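# Mount centrifuge rotor and knob, or tag expired rotor

## Task

Taking today as 21 December 2026, read the use-by date on the card attached to the centrifuge. If the rotor is still within that date, lower it fully onto the centrifuge drive, then thread the knob onto the tip of the shaft, turn it down until it seats on the rotor, and tighten it firmly. If the date has already passed, do not mount the rotor: leave it standing where it is and set the HOLD block on top of it. In either case the rotor must never be dropped.

## Robot and tools

Robot: two Doosan M1013 arms, left_arm and right_arm, each ending in a Robotiq 2F-85 two-finger gripper. Per the calibrated base list, left_arm's root sits at (-0.080, +0.515, 0) m and right_arm's at (-0.059, -0.430, 0) m, both almost unrotated. A camera stand sits behind the arms.

Frame: every position, orientation, velocity and target is in the scene frame. Its origin lies at table-top height, halfway between the nominal bases; +x points out over the table, +z up, and left_arm is on the +y side (image left/right does not follow arm names). Printed hand poses may be off by a few centimetres, more when reaching far.

Gripper axes: fingers point along the gripper's +z and close along its y. end_effector_position is the spot between the pads when shut; fingertips extend about 19 mm past it closed, 6 mm fully open. The wrist camera block juts roughly 10 cm toward the gripper's +x and rotates with it.

The 20-number row (shared by execute_actions and move): one flat list covering both arms. Numbers 1-10 are left_arm: x, y, z in metres, then qw, qx, qy, qz (w first), then gripper position, force_limit, speed. Numbers 11-20 are the same for right_arm. The seven pose numbers are an absolute pose in the scene frame, not an offset. The last three per arm lie in [-1, 1]. position: +1 = 85 mm open, about -0.8 = pads touching, -1 = squeeze until blocked. force_limit scales motor push; speed sets finger rate (about 20, 85, 150 mm/s at -1, 0, +1). Grip force depends on both and on how wide the fingers start; a fast close from well open gives roughly 200 N, a slow soft one about 30 N. To keep an arm or gripper unchanged, resend its previous pose and its last three numbers exactly (0 is a real command). Keep the quaternion constant across rows to hold orientation.

Tools:
- execute_actions(actions, cameras): actions is a list of actions; each action is a table of up to 15 rows, one per 1/30 s step, and a short table repeats its final row to fill 15 steps (0.5 s). A target farther than 0.6 m from the gripper along any of its axes gets the action refused; the first action is checked against the latest reported state.
- move(target, speed, blend, stop_force, zero, blocking, cameras): straight-line paths from each arm's Hand target to the given row (or list of up to 15 rows). speed in m/s, 0.002-2, default 0.25 (rotation capped at twice that in rad/s), one value or one per target. blend in m rounds corners. stop_force, 10-80 N, ends an arm's path when it feels that much resistance along its direction of travel; zero (default true) re-zeroes before the move. blocking=false returns after 0.5 s while the move continues; not allowed with stop_force. Moves avoid nothing and last at most 10 s. Result adds a 'move:' line (done, off_target, moving, held, fault, plus limits such as paced or held).
- wait(seconds 0-10), stop(), zoom_image(camera, region [x0,y0,x1,y1] up to 504x504 px of the newest image), clear_fault(arm), read_manual(section), finished_scene().
Cameras: cam_head_left, cam_head_right, cam_low, cam_left_wrist, cam_right_wrist, all 896x504.

Controller behaviour: each step the commanded pose is clipped to within 70 mm and 16 degrees of the measured one, so one action may fall short; 'Hand target' shows where the arm is actually headed and you must command the rest later. A clearance check holds back commands that bring the arms too near each other (not finger-to-finger).

Result lines: end-effector position, quaternion and velocities; Hand target; Tool commands; object_status (0 moving, 1 blocked while opening, 2 blocked while closing = holding, 3 reached position or pads met); position_measured in counts (3 open, ~78 = 60 mm, 130 = 40 mm, 180 = 20 mm, 230 closed); joint torques, external joint torques and Flange force (gripper axes, includes held weight); MOTOR HOT and fault lines. To grasp, send -1 and confirm status 2.

Cautions: faults trigger at 144 N net outside force or at joint torque limits (waist/shoulder 295, elbow 139, wrist joints 39.1 N m); the arm then halts until clear_fault. Arms are stiff, so aim only slightly past any contact, approach slowly, use small stop_force for touches, and leave stop_force out when backing off. Don't route a gripper near its own base, avoid stretched or straight-wrist poses, and don't hold loads long (motors overheat). Never pinch the other arm's fingers. Don't drop the rotor, fling or release moving parts, strike fixed items, or let anything leave the table; a loose object may get nudged occasionally. The final state must hold without the robot before finished_scene.

Each tool is called after ">>>" as name(argument=value, ...) on one line, values as JSON.

## Session

>>> execute_actions(actions=[])

Scene clock: 0.00 s.
left_arm: end_effector_position=(+0.2076, +1.1263, +0.3721) position_measured=3 object_status=3 end_effector_quat_wxyz=(-0.389, -0.310, +0.797, -0.342) | right_arm: end_effector_position=(+0.5456, +0.1964, +0.3741) position_measured=3 object_status=3 end_effector_quat_wxyz=(-0.257, +0.559, +0.616, +0.492)
Joint positions: left_arm=[1.097 0.673 1.135 -0.013 2.421 0.336] | right_arm=[0.595 0.261 1.808 1.54 0.694 0.905]
Joint velocities: within noise
Joint torques (N m): no reading
External joint torques (N m): no reading
Flange force (N): no reading
Hand target: left_arm +0.2076, +1.1263, +0.3721; -0.389, -0.310, +0.797, -0.342 | right_arm +0.5456, +0.1964, +0.3741; -0.257, +0.559, +0.616, +0.492
Tool commands: left_gripper/position=+1.0 left_gripper/force_limit=+1.0 left_gripper/speed=+1.0 right_gripper/position=+1.0 right_gripper/force_limit=+1.0 right_gripper/speed=+1.0

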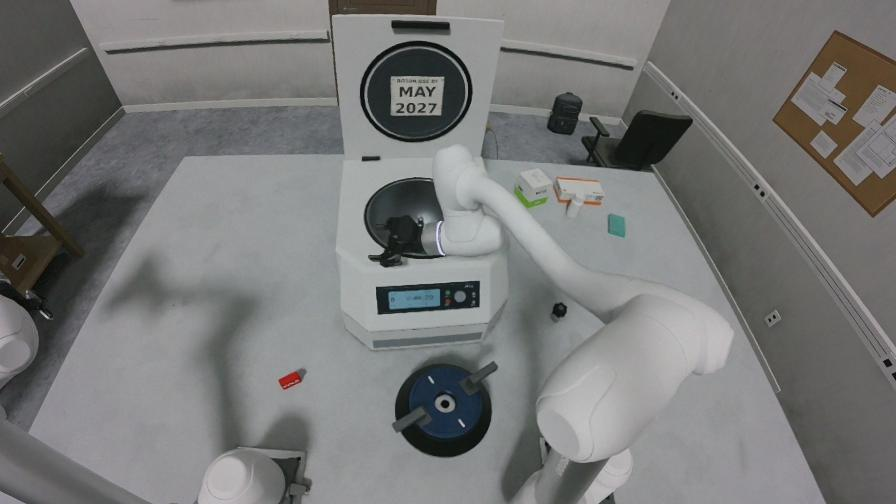

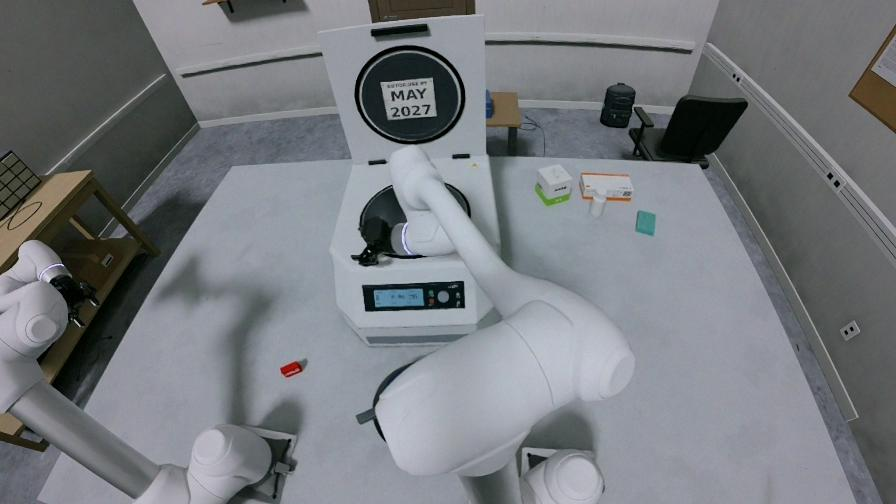

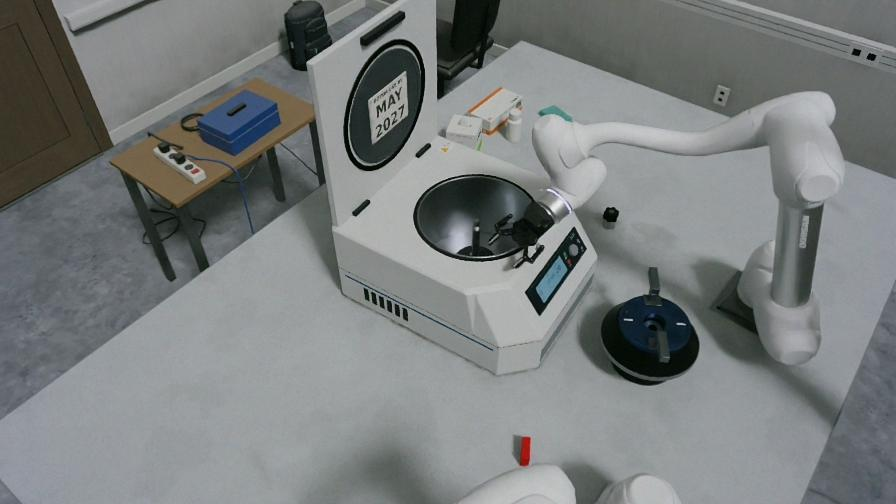

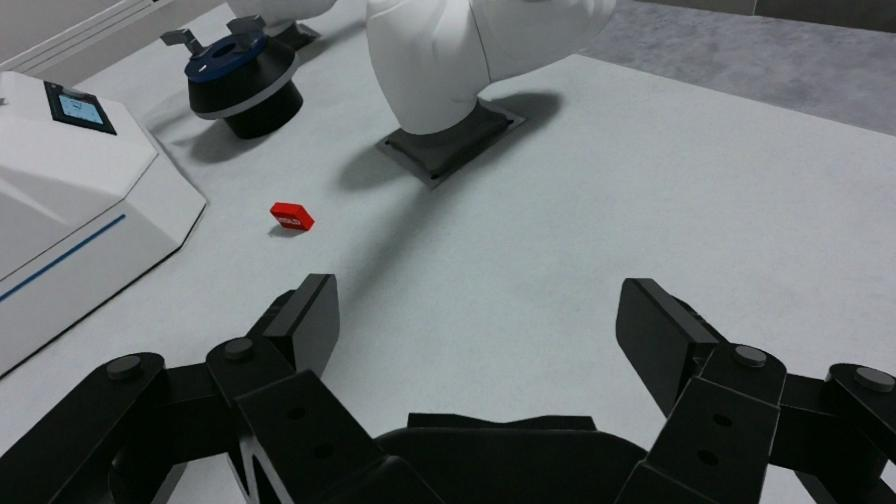

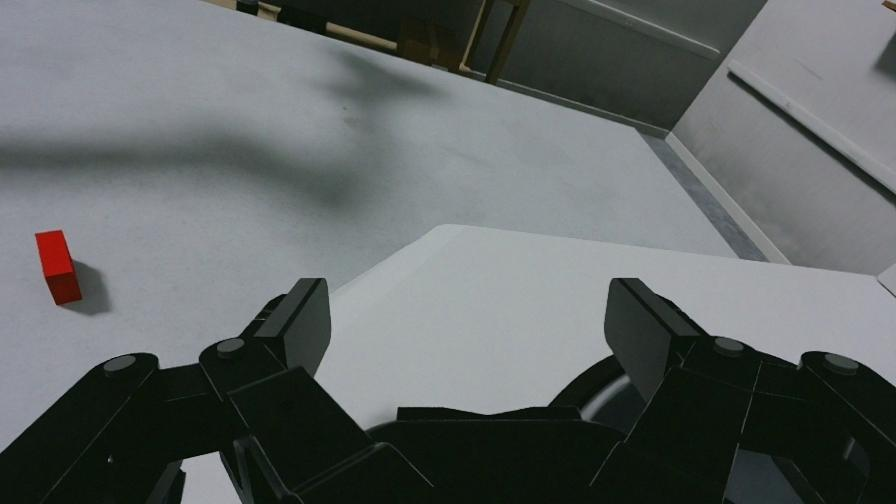

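>>> zoom_image(camera="cam_head_left", region=[360, 40, 480, 140])

>>> zoom_image(camera="cam_head_left", region=[370, 330, 520, 470])

>>> zoom_image(camera="cam_low", region=[560, 190, 740, 400])

>>> zoom_image(camera="cam_low", region=[390, 160, 640, 300])

Scaled by 4.200.

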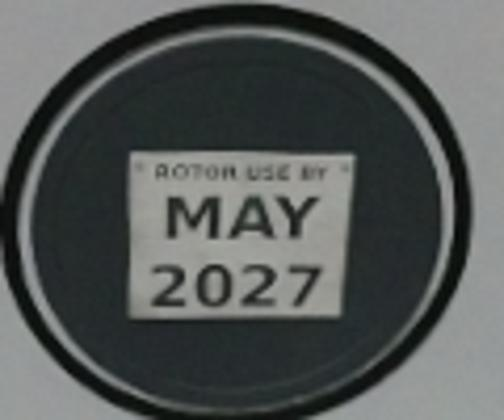

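Scaled by 3.360.

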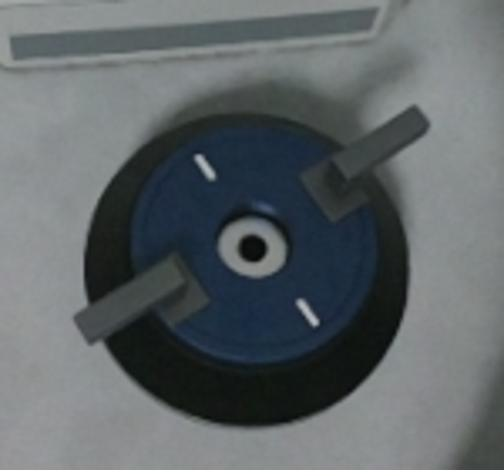

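Scaled by 2.400.

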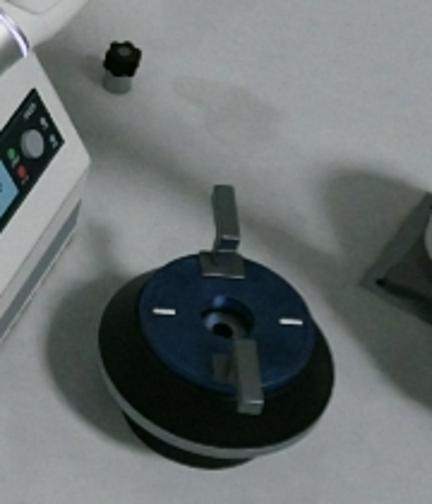

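Scaled by 2.016.

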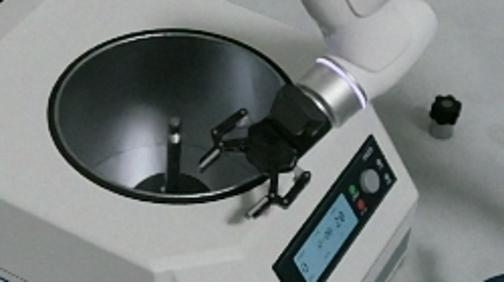

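>>> move(target=[[0.2076,1.1263,0.3721,-0.389,-0.310,0.797,-0.342,1,1,1,0.42,0.05,0.6,0,0.7071,0.7071,0,1,1,1],[0.2076,1.1263,0.3721,-0.389,-0.310,0.797,-0.342,1,1,1,0.2,-0.06,0.6,0,0.7071,0.7071,0,1,1,1]], blend=[0.05,0], speed=0.4, cameras=["all"])

Scene clock: 19.27 s.
left_arm: end_effector_position=(+0.2076, +1.1263, +0.3721) position_measured=3 object_status=3 end_effector_quat_wxyz=(-0.389, -0.310, +0.797, -0.342) | right_arm: end_effector_position=(+0.2001, -0.0600, +0.5999) position_measured=3 object_status=3 end_effector_quat_wxyz=(+0.000, +0.707, +0.707, +0.000)
Joint positions: left_arm=[1.097 0.674 1.135 -0.013 2.423 0.336] | right_arm=[0.93 -0.153 1.502 0 1.793 2.455]
Joint torques (N m): left_arm=[-1.77 -100.7 -36.04 3.7 2.14 0.07] | right_arm=[-0.84 -27.68 -42.34 4.41 0.02 0.15]
External joint torques (N m): left_arm=[1.78 -4.97 -3.53 0.58 0.37 -0.09] | right_arm=[0.82 2.14 0.4 -0.08 -0.09 -0.15]
Flange force (N): left_arm=[5.4 0.9 -5.1] | right_arm=[3.3 0.5 0.2]
Hand target: left_arm +0.2076, +1.1263, +0.3721; -0.389, -0.310, +0.797, -0.342 | right_arm +0.2000, -0.0600, +0.6000; +0.000, +0.707, +0.707, +0.000
Off the commanded pose: left_arm 0.000 m, 0 deg | right_arm 0.000 m, 0 deg.
move: done

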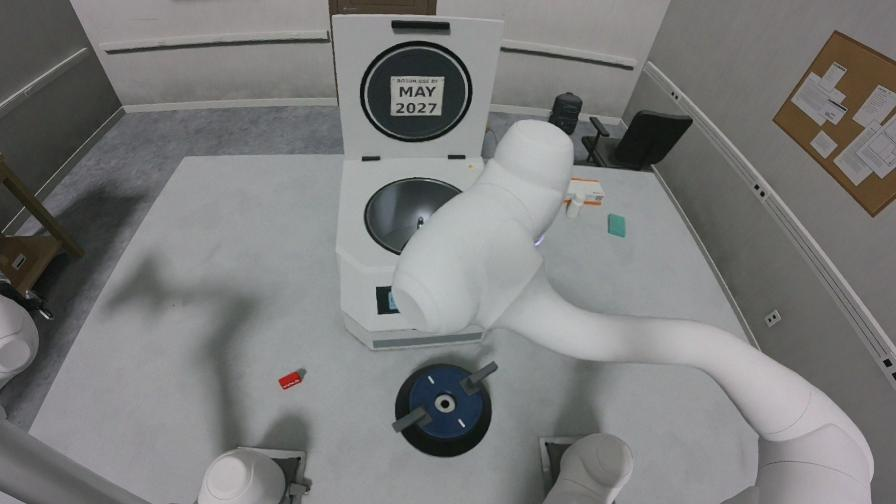

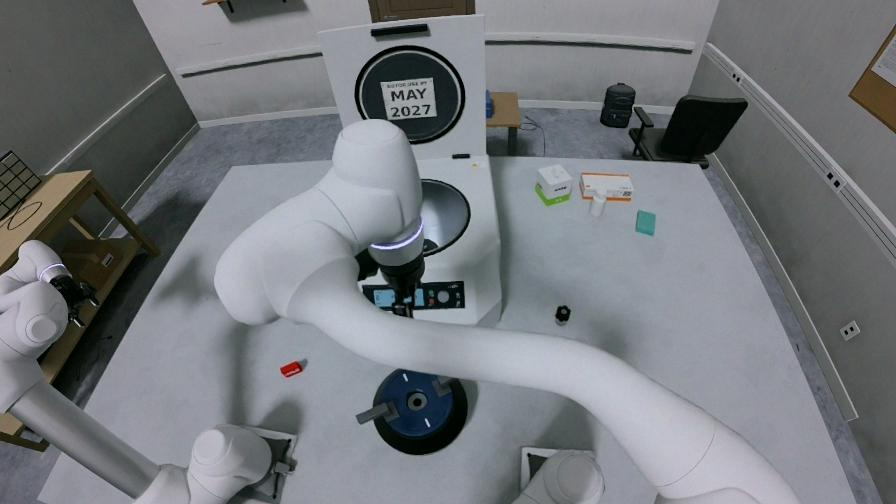

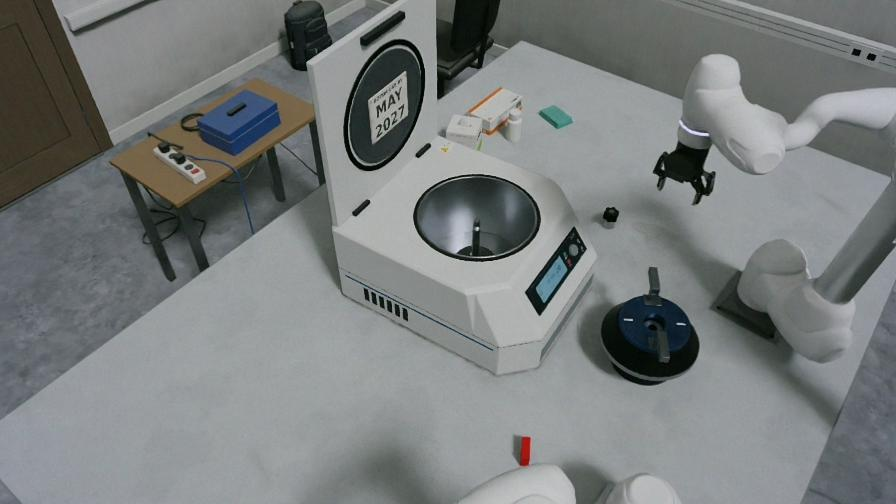

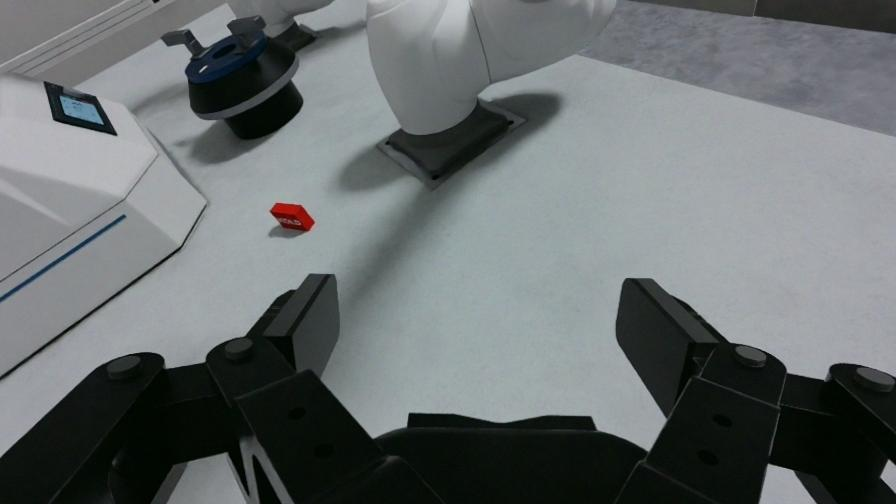

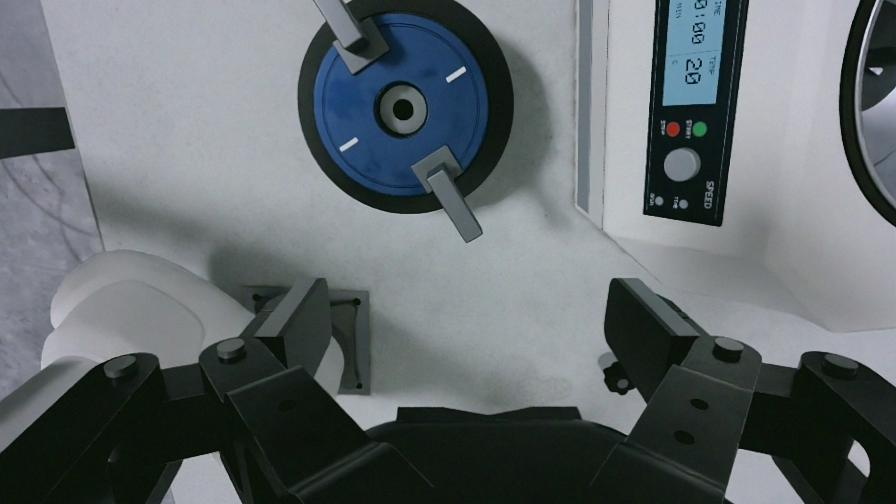

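>>> zoom_image(camera="cam_left_wrist", region=[140, 0, 340, 150])

>>> zoom_image(camera="cam_low", region=[590, 250, 710, 390])

>>> zoom_image(camera="cam_low", region=[400, 160, 560, 280])

>>> zoom_image(camera="cam_right_wrist", region=[280, 0, 530, 250])

Scaled by 2.520.

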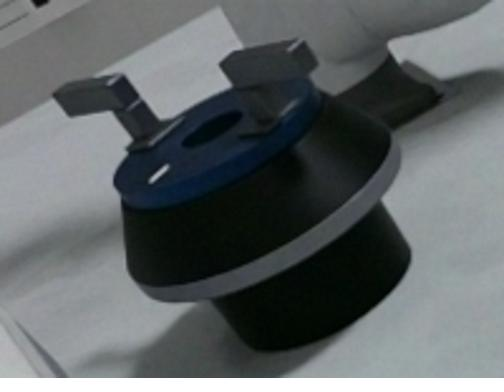

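Scaled by 3.600.

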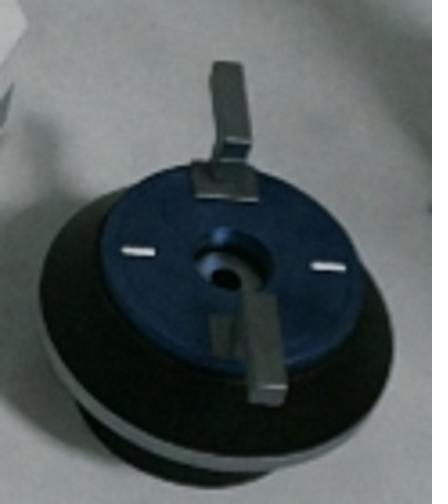

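Scaled by 3.150.

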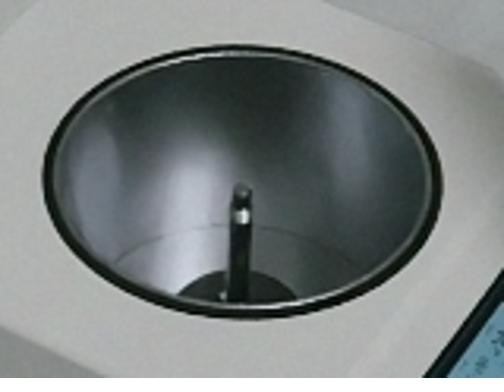

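Scaled by 2.016.

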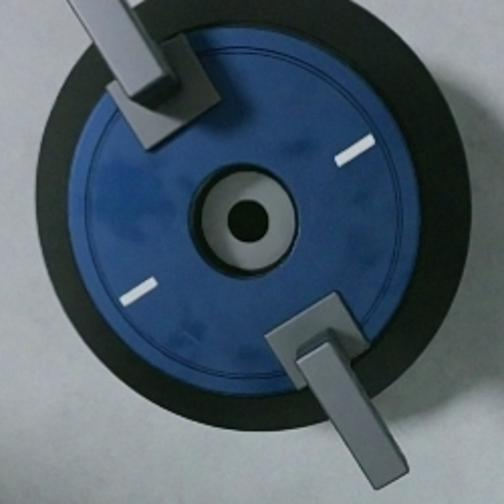

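>>> move(target=[[0.25,0.9,0.6,0,0.5,0.866,0,1,1,1,0.45,-0.1,0.6,0,0,1,0,1,1,1],[0.07,0.094,0.55,0,0.5,0.866,0,1,1,1,0.56,-0.04,0.6,0,0,1,0,1,1,1]], blend=[0.08,0], speed=0.45, cameras=["all"])

Scene clock: 42.03 s.
left_arm: end_effector_position=(+0.0700, +0.0941, +0.5501) position_measured=3 object_status=3 end_effector_quat_wxyz=(+0.000, +0.500, +0.866, +0.000) | right_arm: end_effector_position=(+0.5600, -0.0400, +0.6000) position_measured=3 object_status=3 end_effector_quat_wxyz=(+0.000, +0.000, +1.000, +0.000)
Joint positions: left_arm=[-1.292 -0.175 1.61 0 1.706 -0.258] | right_arm=[0.562 0.314 0.992 0 1.835 0.516]
Joint torques (N m): left_arm=[-2.13 -25.19 -39.21 3.73 -0.36 0.13] | right_arm=[-0.58 -75.53 -42.07 4.19 0.03 0.15]
External joint torques (N m): left_arm=[2.3 0.69 -3.74 0.63 0.42 -0.13] | right_arm=[0.77 1.27 0.58 0.08 0.04 -0.15]
Flange force (N): left_arm=[-7.0 3.7 -8.3] | right_arm=[-0.4 1.2 0.7]
Hand target: left_arm +0.0700, +0.0940, +0.5500; +0.000, +0.500, +0.866, +0.000 | right_arm +0.5600, -0.0400, +0.6000; +0.000, +0.000, +1.000, +0.000
Off the commanded pose: left_arm 0.000 m, 0 deg | right_arm 0.000 m, 0 deg.
move: done; limits=paced

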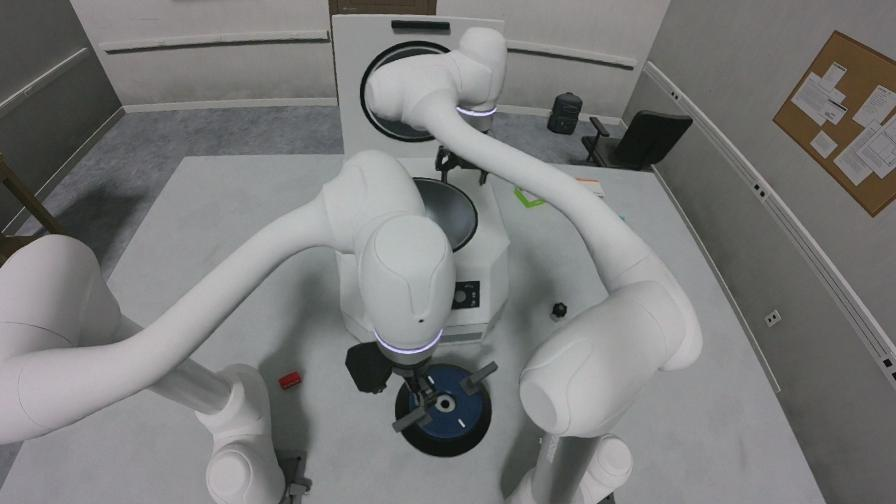

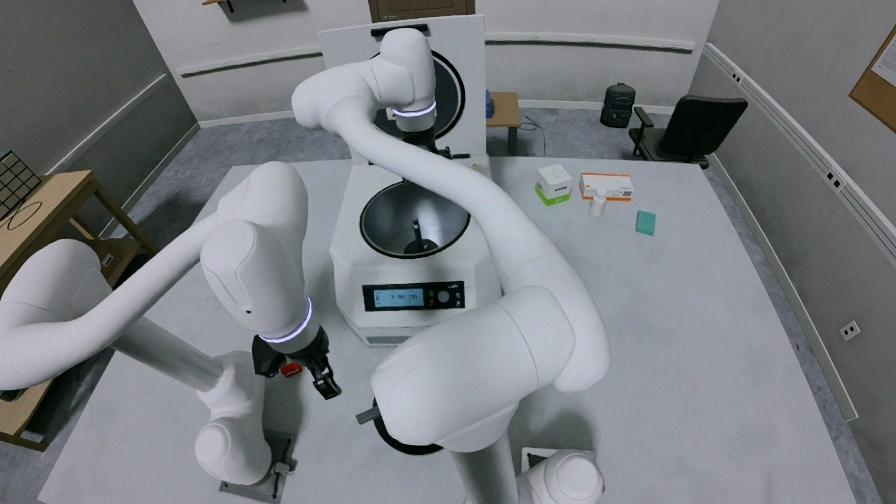

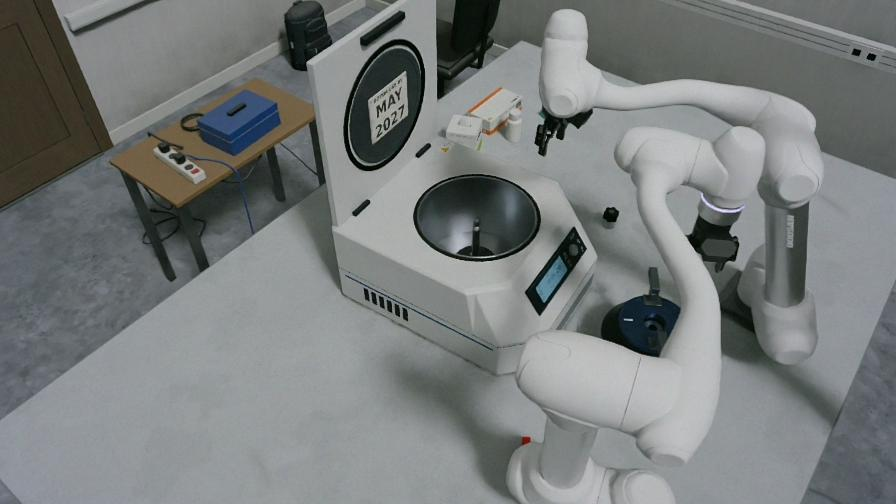

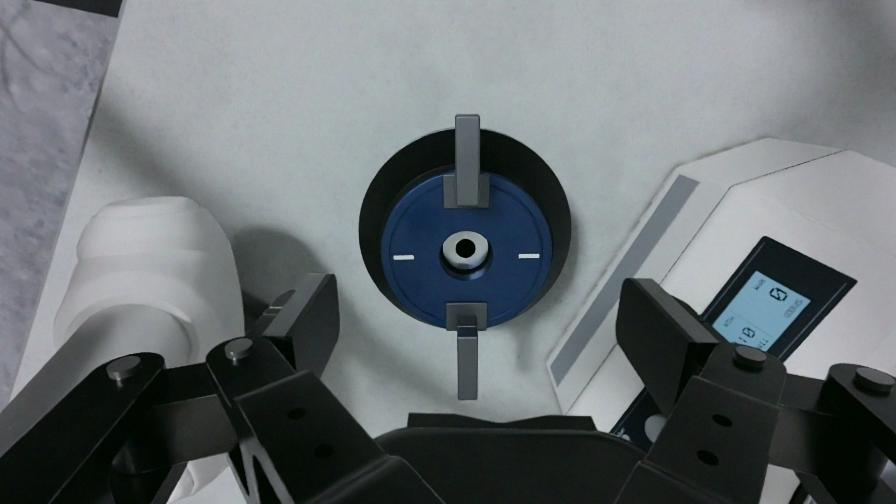

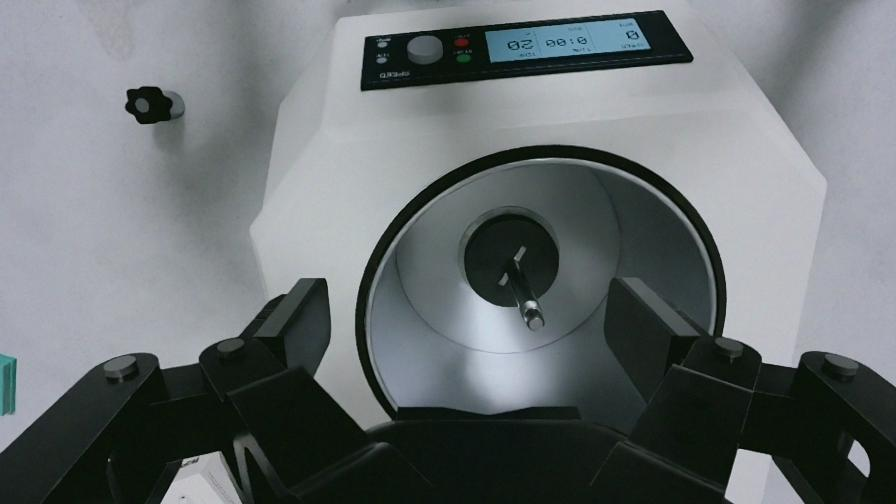

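>>> zoom_image(camera="cam_right_wrist", region=[440, 190, 580, 350])

>>> zoom_image(camera="cam_left_wrist", region=[350, 100, 590, 410])

>>> zoom_image(camera="cam_right_wrist", region=[100, 70, 220, 150])

>>> zoom_image(camera="cam_right_wrist", region=[340, 130, 750, 430])

Scaled by 3.150.

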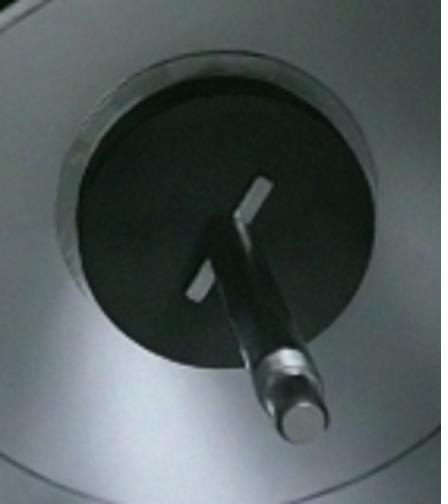

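Scaled by 1.626.

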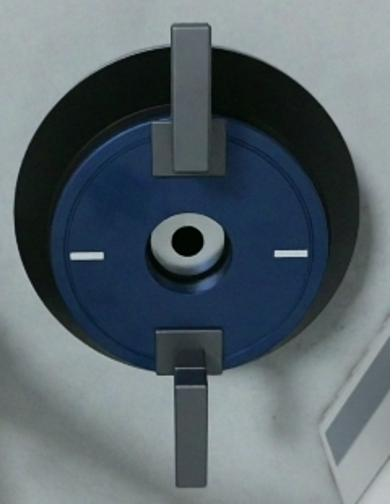

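Scaled by 4.200.

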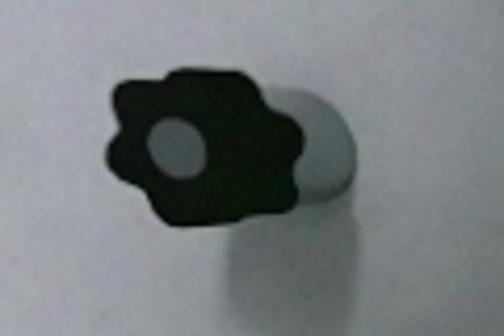

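Scaled by 1.229.

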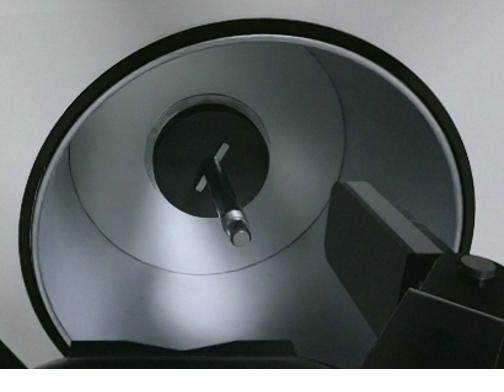

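>>> move(target=[0.07,0.094,0.40,0,0.5,0.866,0,1,1,1,0.64,0.05,0.6,0,0,1,0,1,1,1], speed=0.3, cameras=["cam_left_wrist","cam_right_wrist"])

>>> zoom_image(camera="cam_left_wrist", region=[320, 10, 620, 480])

>>> zoom_image(camera="cam_right_wrist", region=[340, 80, 600, 380])

Scene clock: 69.97 s.
left_arm: end_effector_position=(+0.0700, +0.0940, +0.4000) position_measured=3 object_status=3 end_effector_quat_wxyz=(+0.000, +0.500, +0.866, +0.000) | right_arm: end_effector_position=(+0.6400, +0.0500, +0.6000) position_measured=3 object_status=3 end_effector_quat_wxyz=(+0.000, +0.000, +1.000, +0.000)
Joint positions: left_arm=[-1.292 -0.175 1.88 0 1.437 -0.258] | right_arm=[0.608 0.561 0.623 0 1.958 0.561]
Joint torques (N m): left_arm=[-2.15 -24.89 -39.34 3.72 -0.33 0.07] | right_arm=[0.31 -95.98 -40.11 4.08 0.07 0.15]
External joint torques (N m): left_arm=[2.33 0.24 -3.45 0.63 0.41 -0.07] | right_arm=[-0.04 -0.05 0.3 0.02 -0.01 -0.15]
Flange force (N): left_arm=[-6.2 4.0 -6.3] | right_arm=[1.0 -1.0 1.2]
Hand target: left_arm +0.0700, +0.0940, +0.4000; +0.000, +0.500, +0.866, +0.000 | right_arm +0.6400, +0.0500, +0.6000; +0.000, +0.000, +1.000, +0.000
Off the commanded pose: left_arm 0.000 m, 0 deg | right_arm 0.000 m, 0 deg.
move: done
Images, in order (width x height): cam_left_wrist 896x504, cam_right_wrist 896x504.

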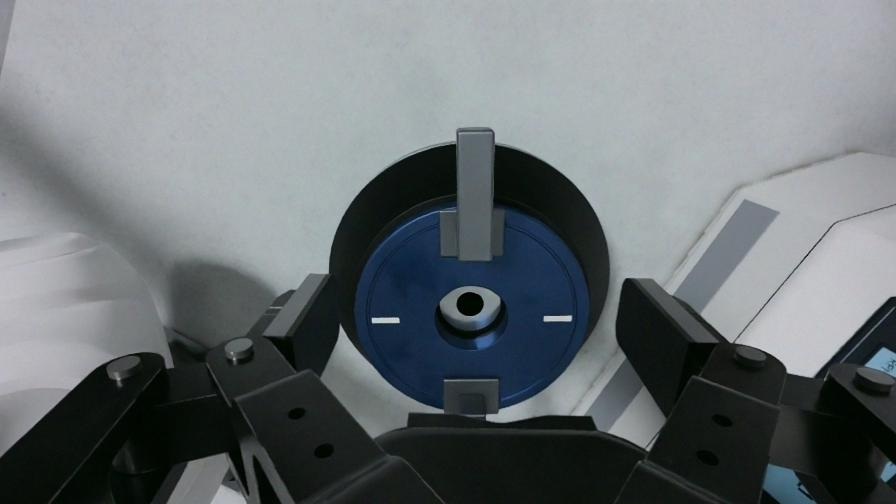

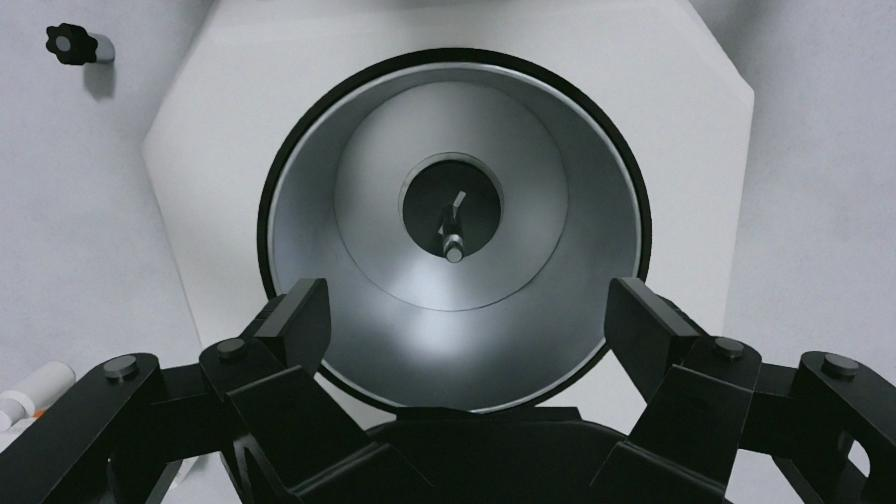

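Scaled by 1.072.

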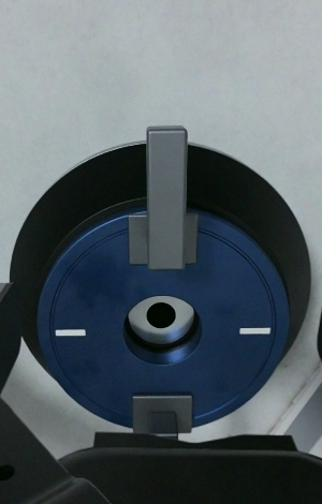

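Scaled by 1.680.

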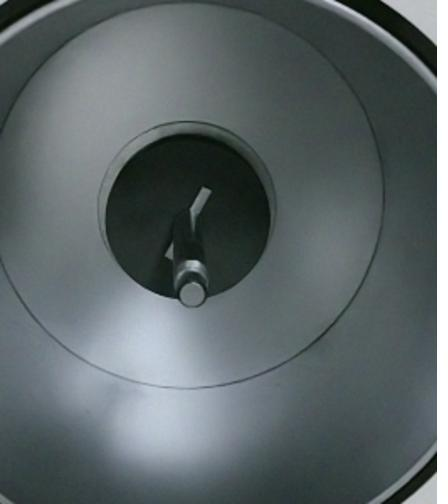

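>>> move(target=[[0.07,0.094,0.40,0,0.5,0.866,0,1,1,1,0.40,-0.12,0.55,0,0.866,-0.5,0,1,1,1],[0.0737,0.1128,0.36,0,0.5,0.866,0,1,1,1,0.206,-0.139,0.40,0,0.866,-0.5,0,1,1,1]], speed=[0.4,0.3], blend=[0.05,0], cameras=["cam_left_wrist","cam_right_wrist","cam_low"])

>>> zoom_image(camera="cam_left_wrist", region=[320, 10, 620, 480])

>>> zoom_image(camera="cam_right_wrist", region=[320, 10, 620, 480])

Scene clock: 93.83 s.
left_arm: end_effector_position=(+0.0734, +0.1111, +0.3635) position_measured=3 object_status=3 end_effector_quat_wxyz=(+0.000, +0.500, +0.866, +0.000) | right_arm: end_effector_position=(+0.2683, -0.1336, +0.4473) position_measured=3 object_status=3 end_effector_quat_wxyz=(+0.001, +0.866, -0.500, -0.001)
Joint positions: left_arm=[-1.274 -0.19 1.958 0 1.374 -0.24] | right_arm=[0.704 -0.19 1.807 0.001 1.527 -1.438]
Joint torques (N m): left_arm=[-2.14 -22.99 -39 3.72 -0.35 0.11] | right_arm=[-0.91 -24.75 -43.61 4.25 0 0.07]
External joint torques (N m): left_arm=[2.31 0.03 -3.68 0.61 0.42 -0.11] | right_arm=[0.86 2.49 0.99 0.01 0 -0.07]
Flange force (N): left_arm=[-6.0 4.2 -6.5] | right_arm=[-2.4 -2.5 1.9]
Hand target: left_arm +0.0734, +0.1111, +0.3635; +0.000, +0.500, +0.866, +0.000 | right_arm +0.2684, -0.1336, +0.4473; +0.001, +0.866, -0.500, -0.001
Off the commanded pose: left_arm 0.004 m, 0 deg | right_arm 0.078 m, 0 deg.
move: held (right_arm; a check stopped the path), off_target (left_arm; braked when a check withheld steps of right_arm); path passed 1 of 2 targets; limits=held
pose unreachable (right arm): on one or more control steps of this call, first in action 0 (counted from 0), this arm could not follow its commanded pose, so it was not sent that pose on those steps. It may still have moved: this result reports where it is.
cause: moving toward the commanded pose would bring a part of the arm too close to another arm (a part of this arm just beyond joint 4 (forearm roll) and a part of the left arm just beyond its joint 5 (wrist pitch), 18 mm apart when this arm was first held).
Images, in order (width x height): cam_low 896x504, cam_left_wrist 896x504, cam_right_wrist 896x504.

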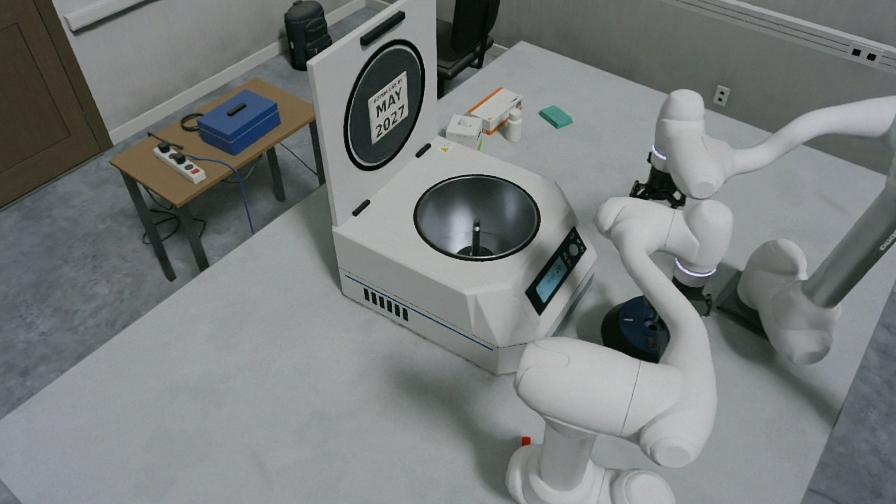

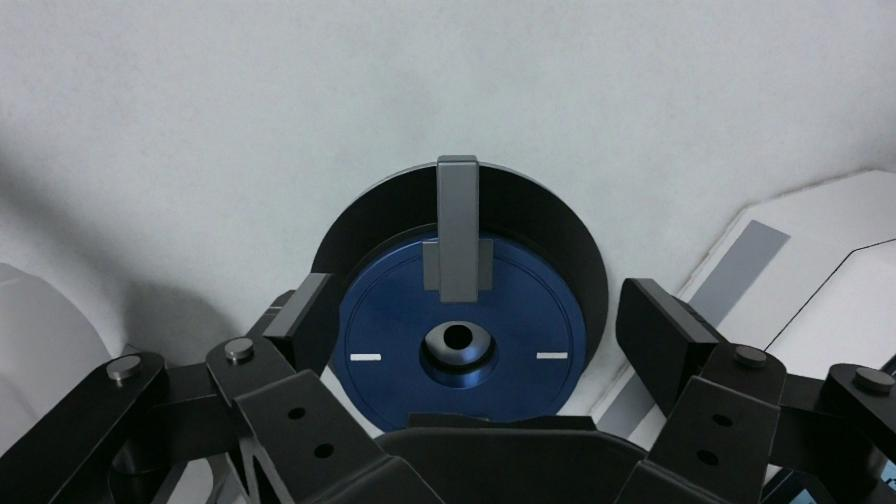

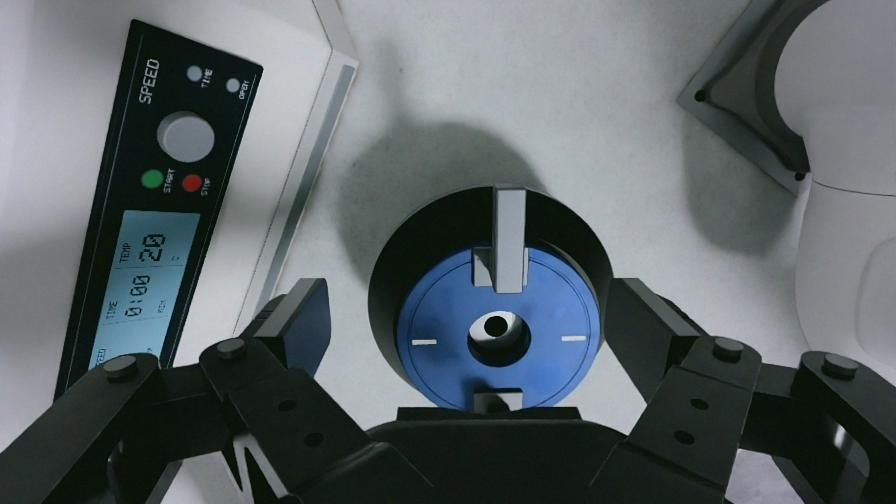

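Scaled by 1.072.

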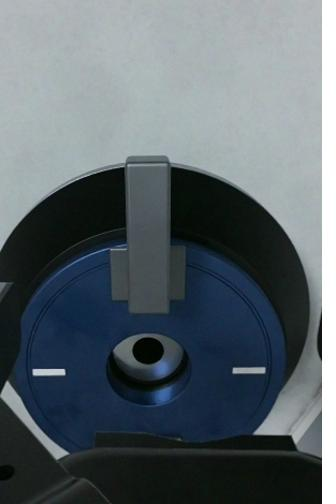

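Scaled by 1.072.

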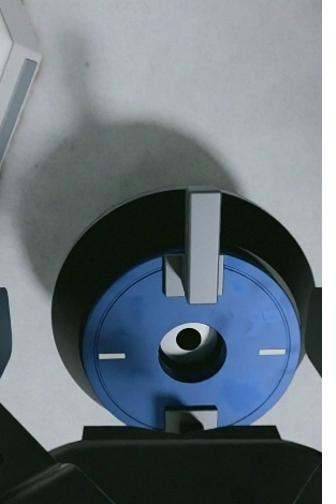

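>>> move(target=[[0.0708,0.1096,0.35,0.1874,0.4882,0.8455,-0.1082,1,1,1,0.268,-0.1336,0.45,-0.1082,0.8455,-0.4882,-0.1874,1,1,1],[0.0708,0.1096,0.30,0.1874,0.4882,0.8455,-0.1082,1,1,1,0.2166,-0.126,0.32,-0.1082,0.8455,-0.4882,-0.1874,1,1,1]], speed=0.25, blend=[0.01,0], cameras=["cam_left_wrist","cam_right_wrist","cam_low"])

Scene clock: 121.37 s.
left_arm: end_effector_position=(+0.0708, +0.1096, +0.3000) position_measured=3 object_status=3 end_effector_quat_wxyz=(+0.187, +0.488, +0.845, -0.108) | right_arm: end_effector_position=(+0.2166, -0.1260, +0.3201) position_measured=3 object_status=3 end_effector_quat_wxyz=(-0.108, +0.845, -0.488, -0.187)
Joint positions: left_arm=[-1.376 -0.364 2.245 0.189 0.856 -0.437] | right_arm=[0.492 -0.23 2.119 0.45 1.316 -1.778]
Joint torques (N m): left_arm=[-2.1 -6.26 -39 3.86 -1.43 0.13] | right_arm=[-0.42 -19.13 -42.17 4.7 0.22 0.2]
External joint torques (N m): left_arm=[2.1 1.47 -3.42 0.59 0.43 -0.14] | right_arm=[0.43 2.11 1.01 0.06 -0.01 -0.2]
Flange force (N): left_arm=[-9.4 3.2 -1.0] | right_arm=[0.6 -2.6 2.9]
Hand target: left_arm +0.0708, +0.1096, +0.3000; +0.187, +0.488, +0.845, -0.108 | right_arm +0.2166, -0.1260, +0.3200; -0.108, +0.845, -0.488, -0.187
Off the commanded pose: left_arm 0.000 m, 0 deg | right_arm 0.000 m, 0 deg.
move: done
Images, in order (width x height): cam_low 896x504, cam_left_wrist 896x504, cam_right_wrist 896x504.

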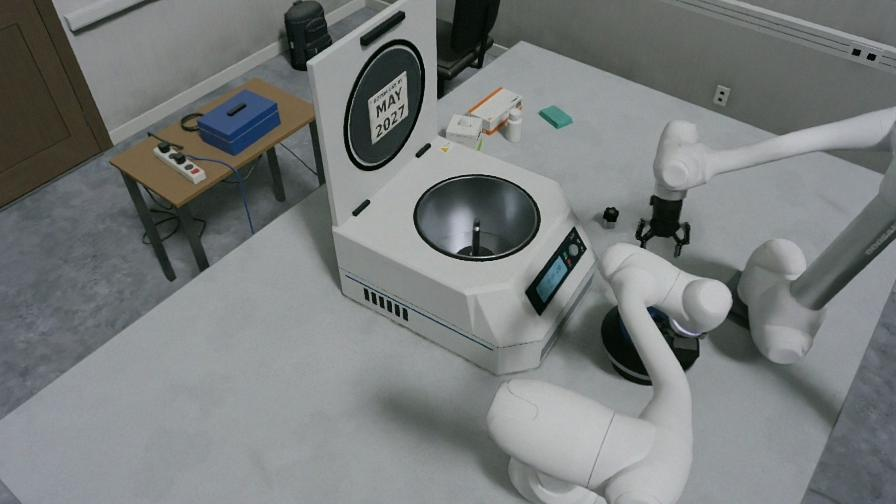

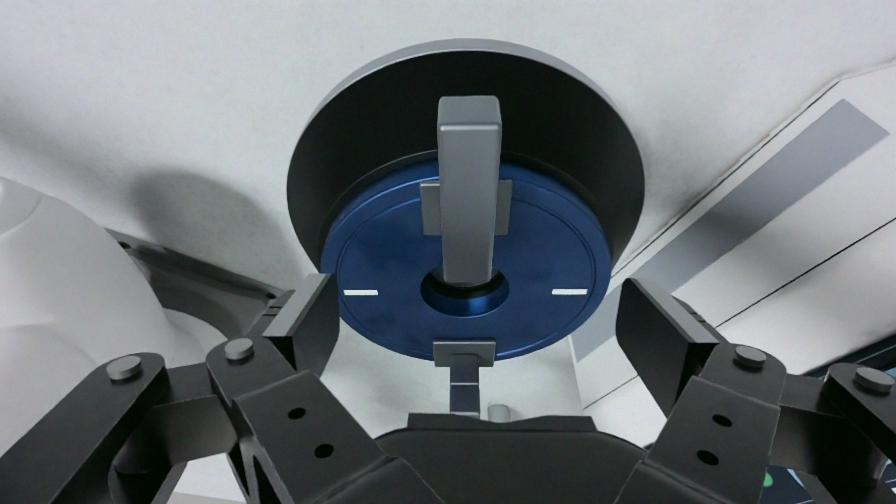

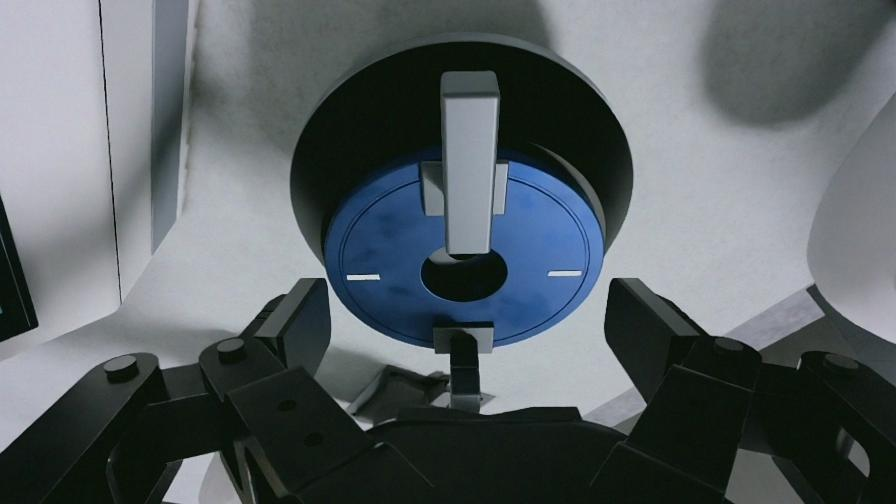

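>>> move(target=[0.0715,0.1085,0.215,0.1874,0.4882,0.8455,-0.1082,1,1,1,0.214,-0.1275,0.216,-0.1082,0.8455,-0.4882,-0.1874,1,1,1], speed=0.12, cameras=["cam_left_wrist","cam_right_wrist"])

Scene clock: 132.30 s.
left_arm: end_effector_position=(+0.0715, +0.1085, +0.2150) position_measured=3 object_status=3 end_effector_quat_wxyz=(+0.187, +0.488, +0.845, -0.108) | right_arm: end_effector_position=(+0.2140, -0.1275, +0.2160) position_measured=3 object_status=3 end_effector_quat_wxyz=(-0.108, +0.845, -0.488, -0.187)
Joint positions: left_arm=[-1.374 -0.288 2.364 0.231 0.665 -0.494] | right_arm=[0.491 -0.15 2.262 0.488 1.117 -1.886]
Joint torques (N m): left_arm=[-1.97 -10.3 -35.99 3.46 -1.39 0.08] | right_arm=[-0.61 -24.01 -38.11 4.27 0.3 0.19]
External joint torques (N m): left_arm=[2.09 0.67 -3.4 0.61 0.41 -0.08] | right_arm=[0.59 2.22 0.25 0 0.02 -0.19]
Flange force (N): left_arm=[-8.2 3.3 -0.8] | right_arm=[0.2 -3.8 3.1]
Hand target: left_arm +0.0715, +0.1085, +0.2150; +0.187, +0.488, +0.845, -0.108 | right_arm +0.2140, -0.1275, +0.2160; -0.108, +0.845, -0.488, -0.187
Off the commanded pose: left_arm 0.000 m, 0 deg | right_arm 0.000 m, 0 deg.
move: done
Images, in order (width x height): cam_left_wrist 896x504, cam_right_wrist 896x504.

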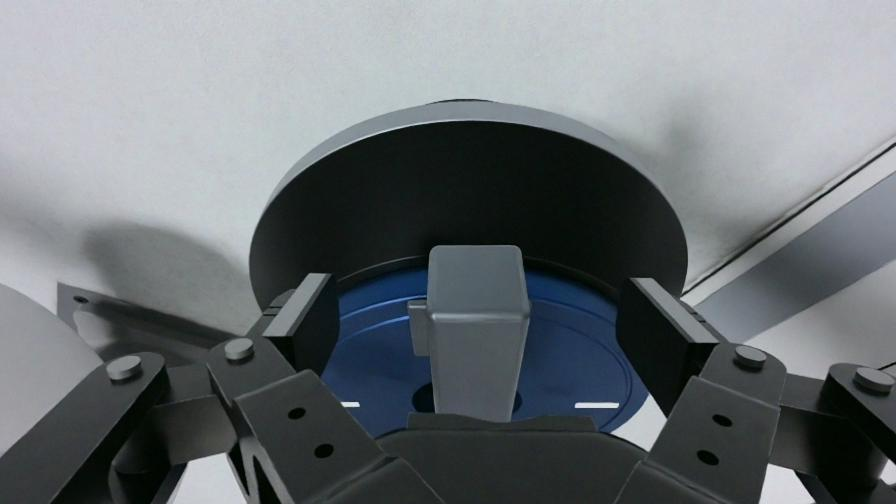

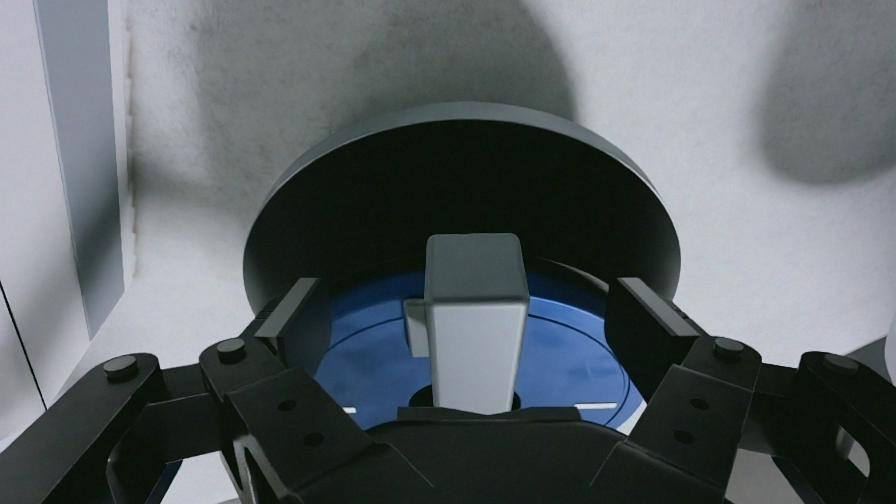

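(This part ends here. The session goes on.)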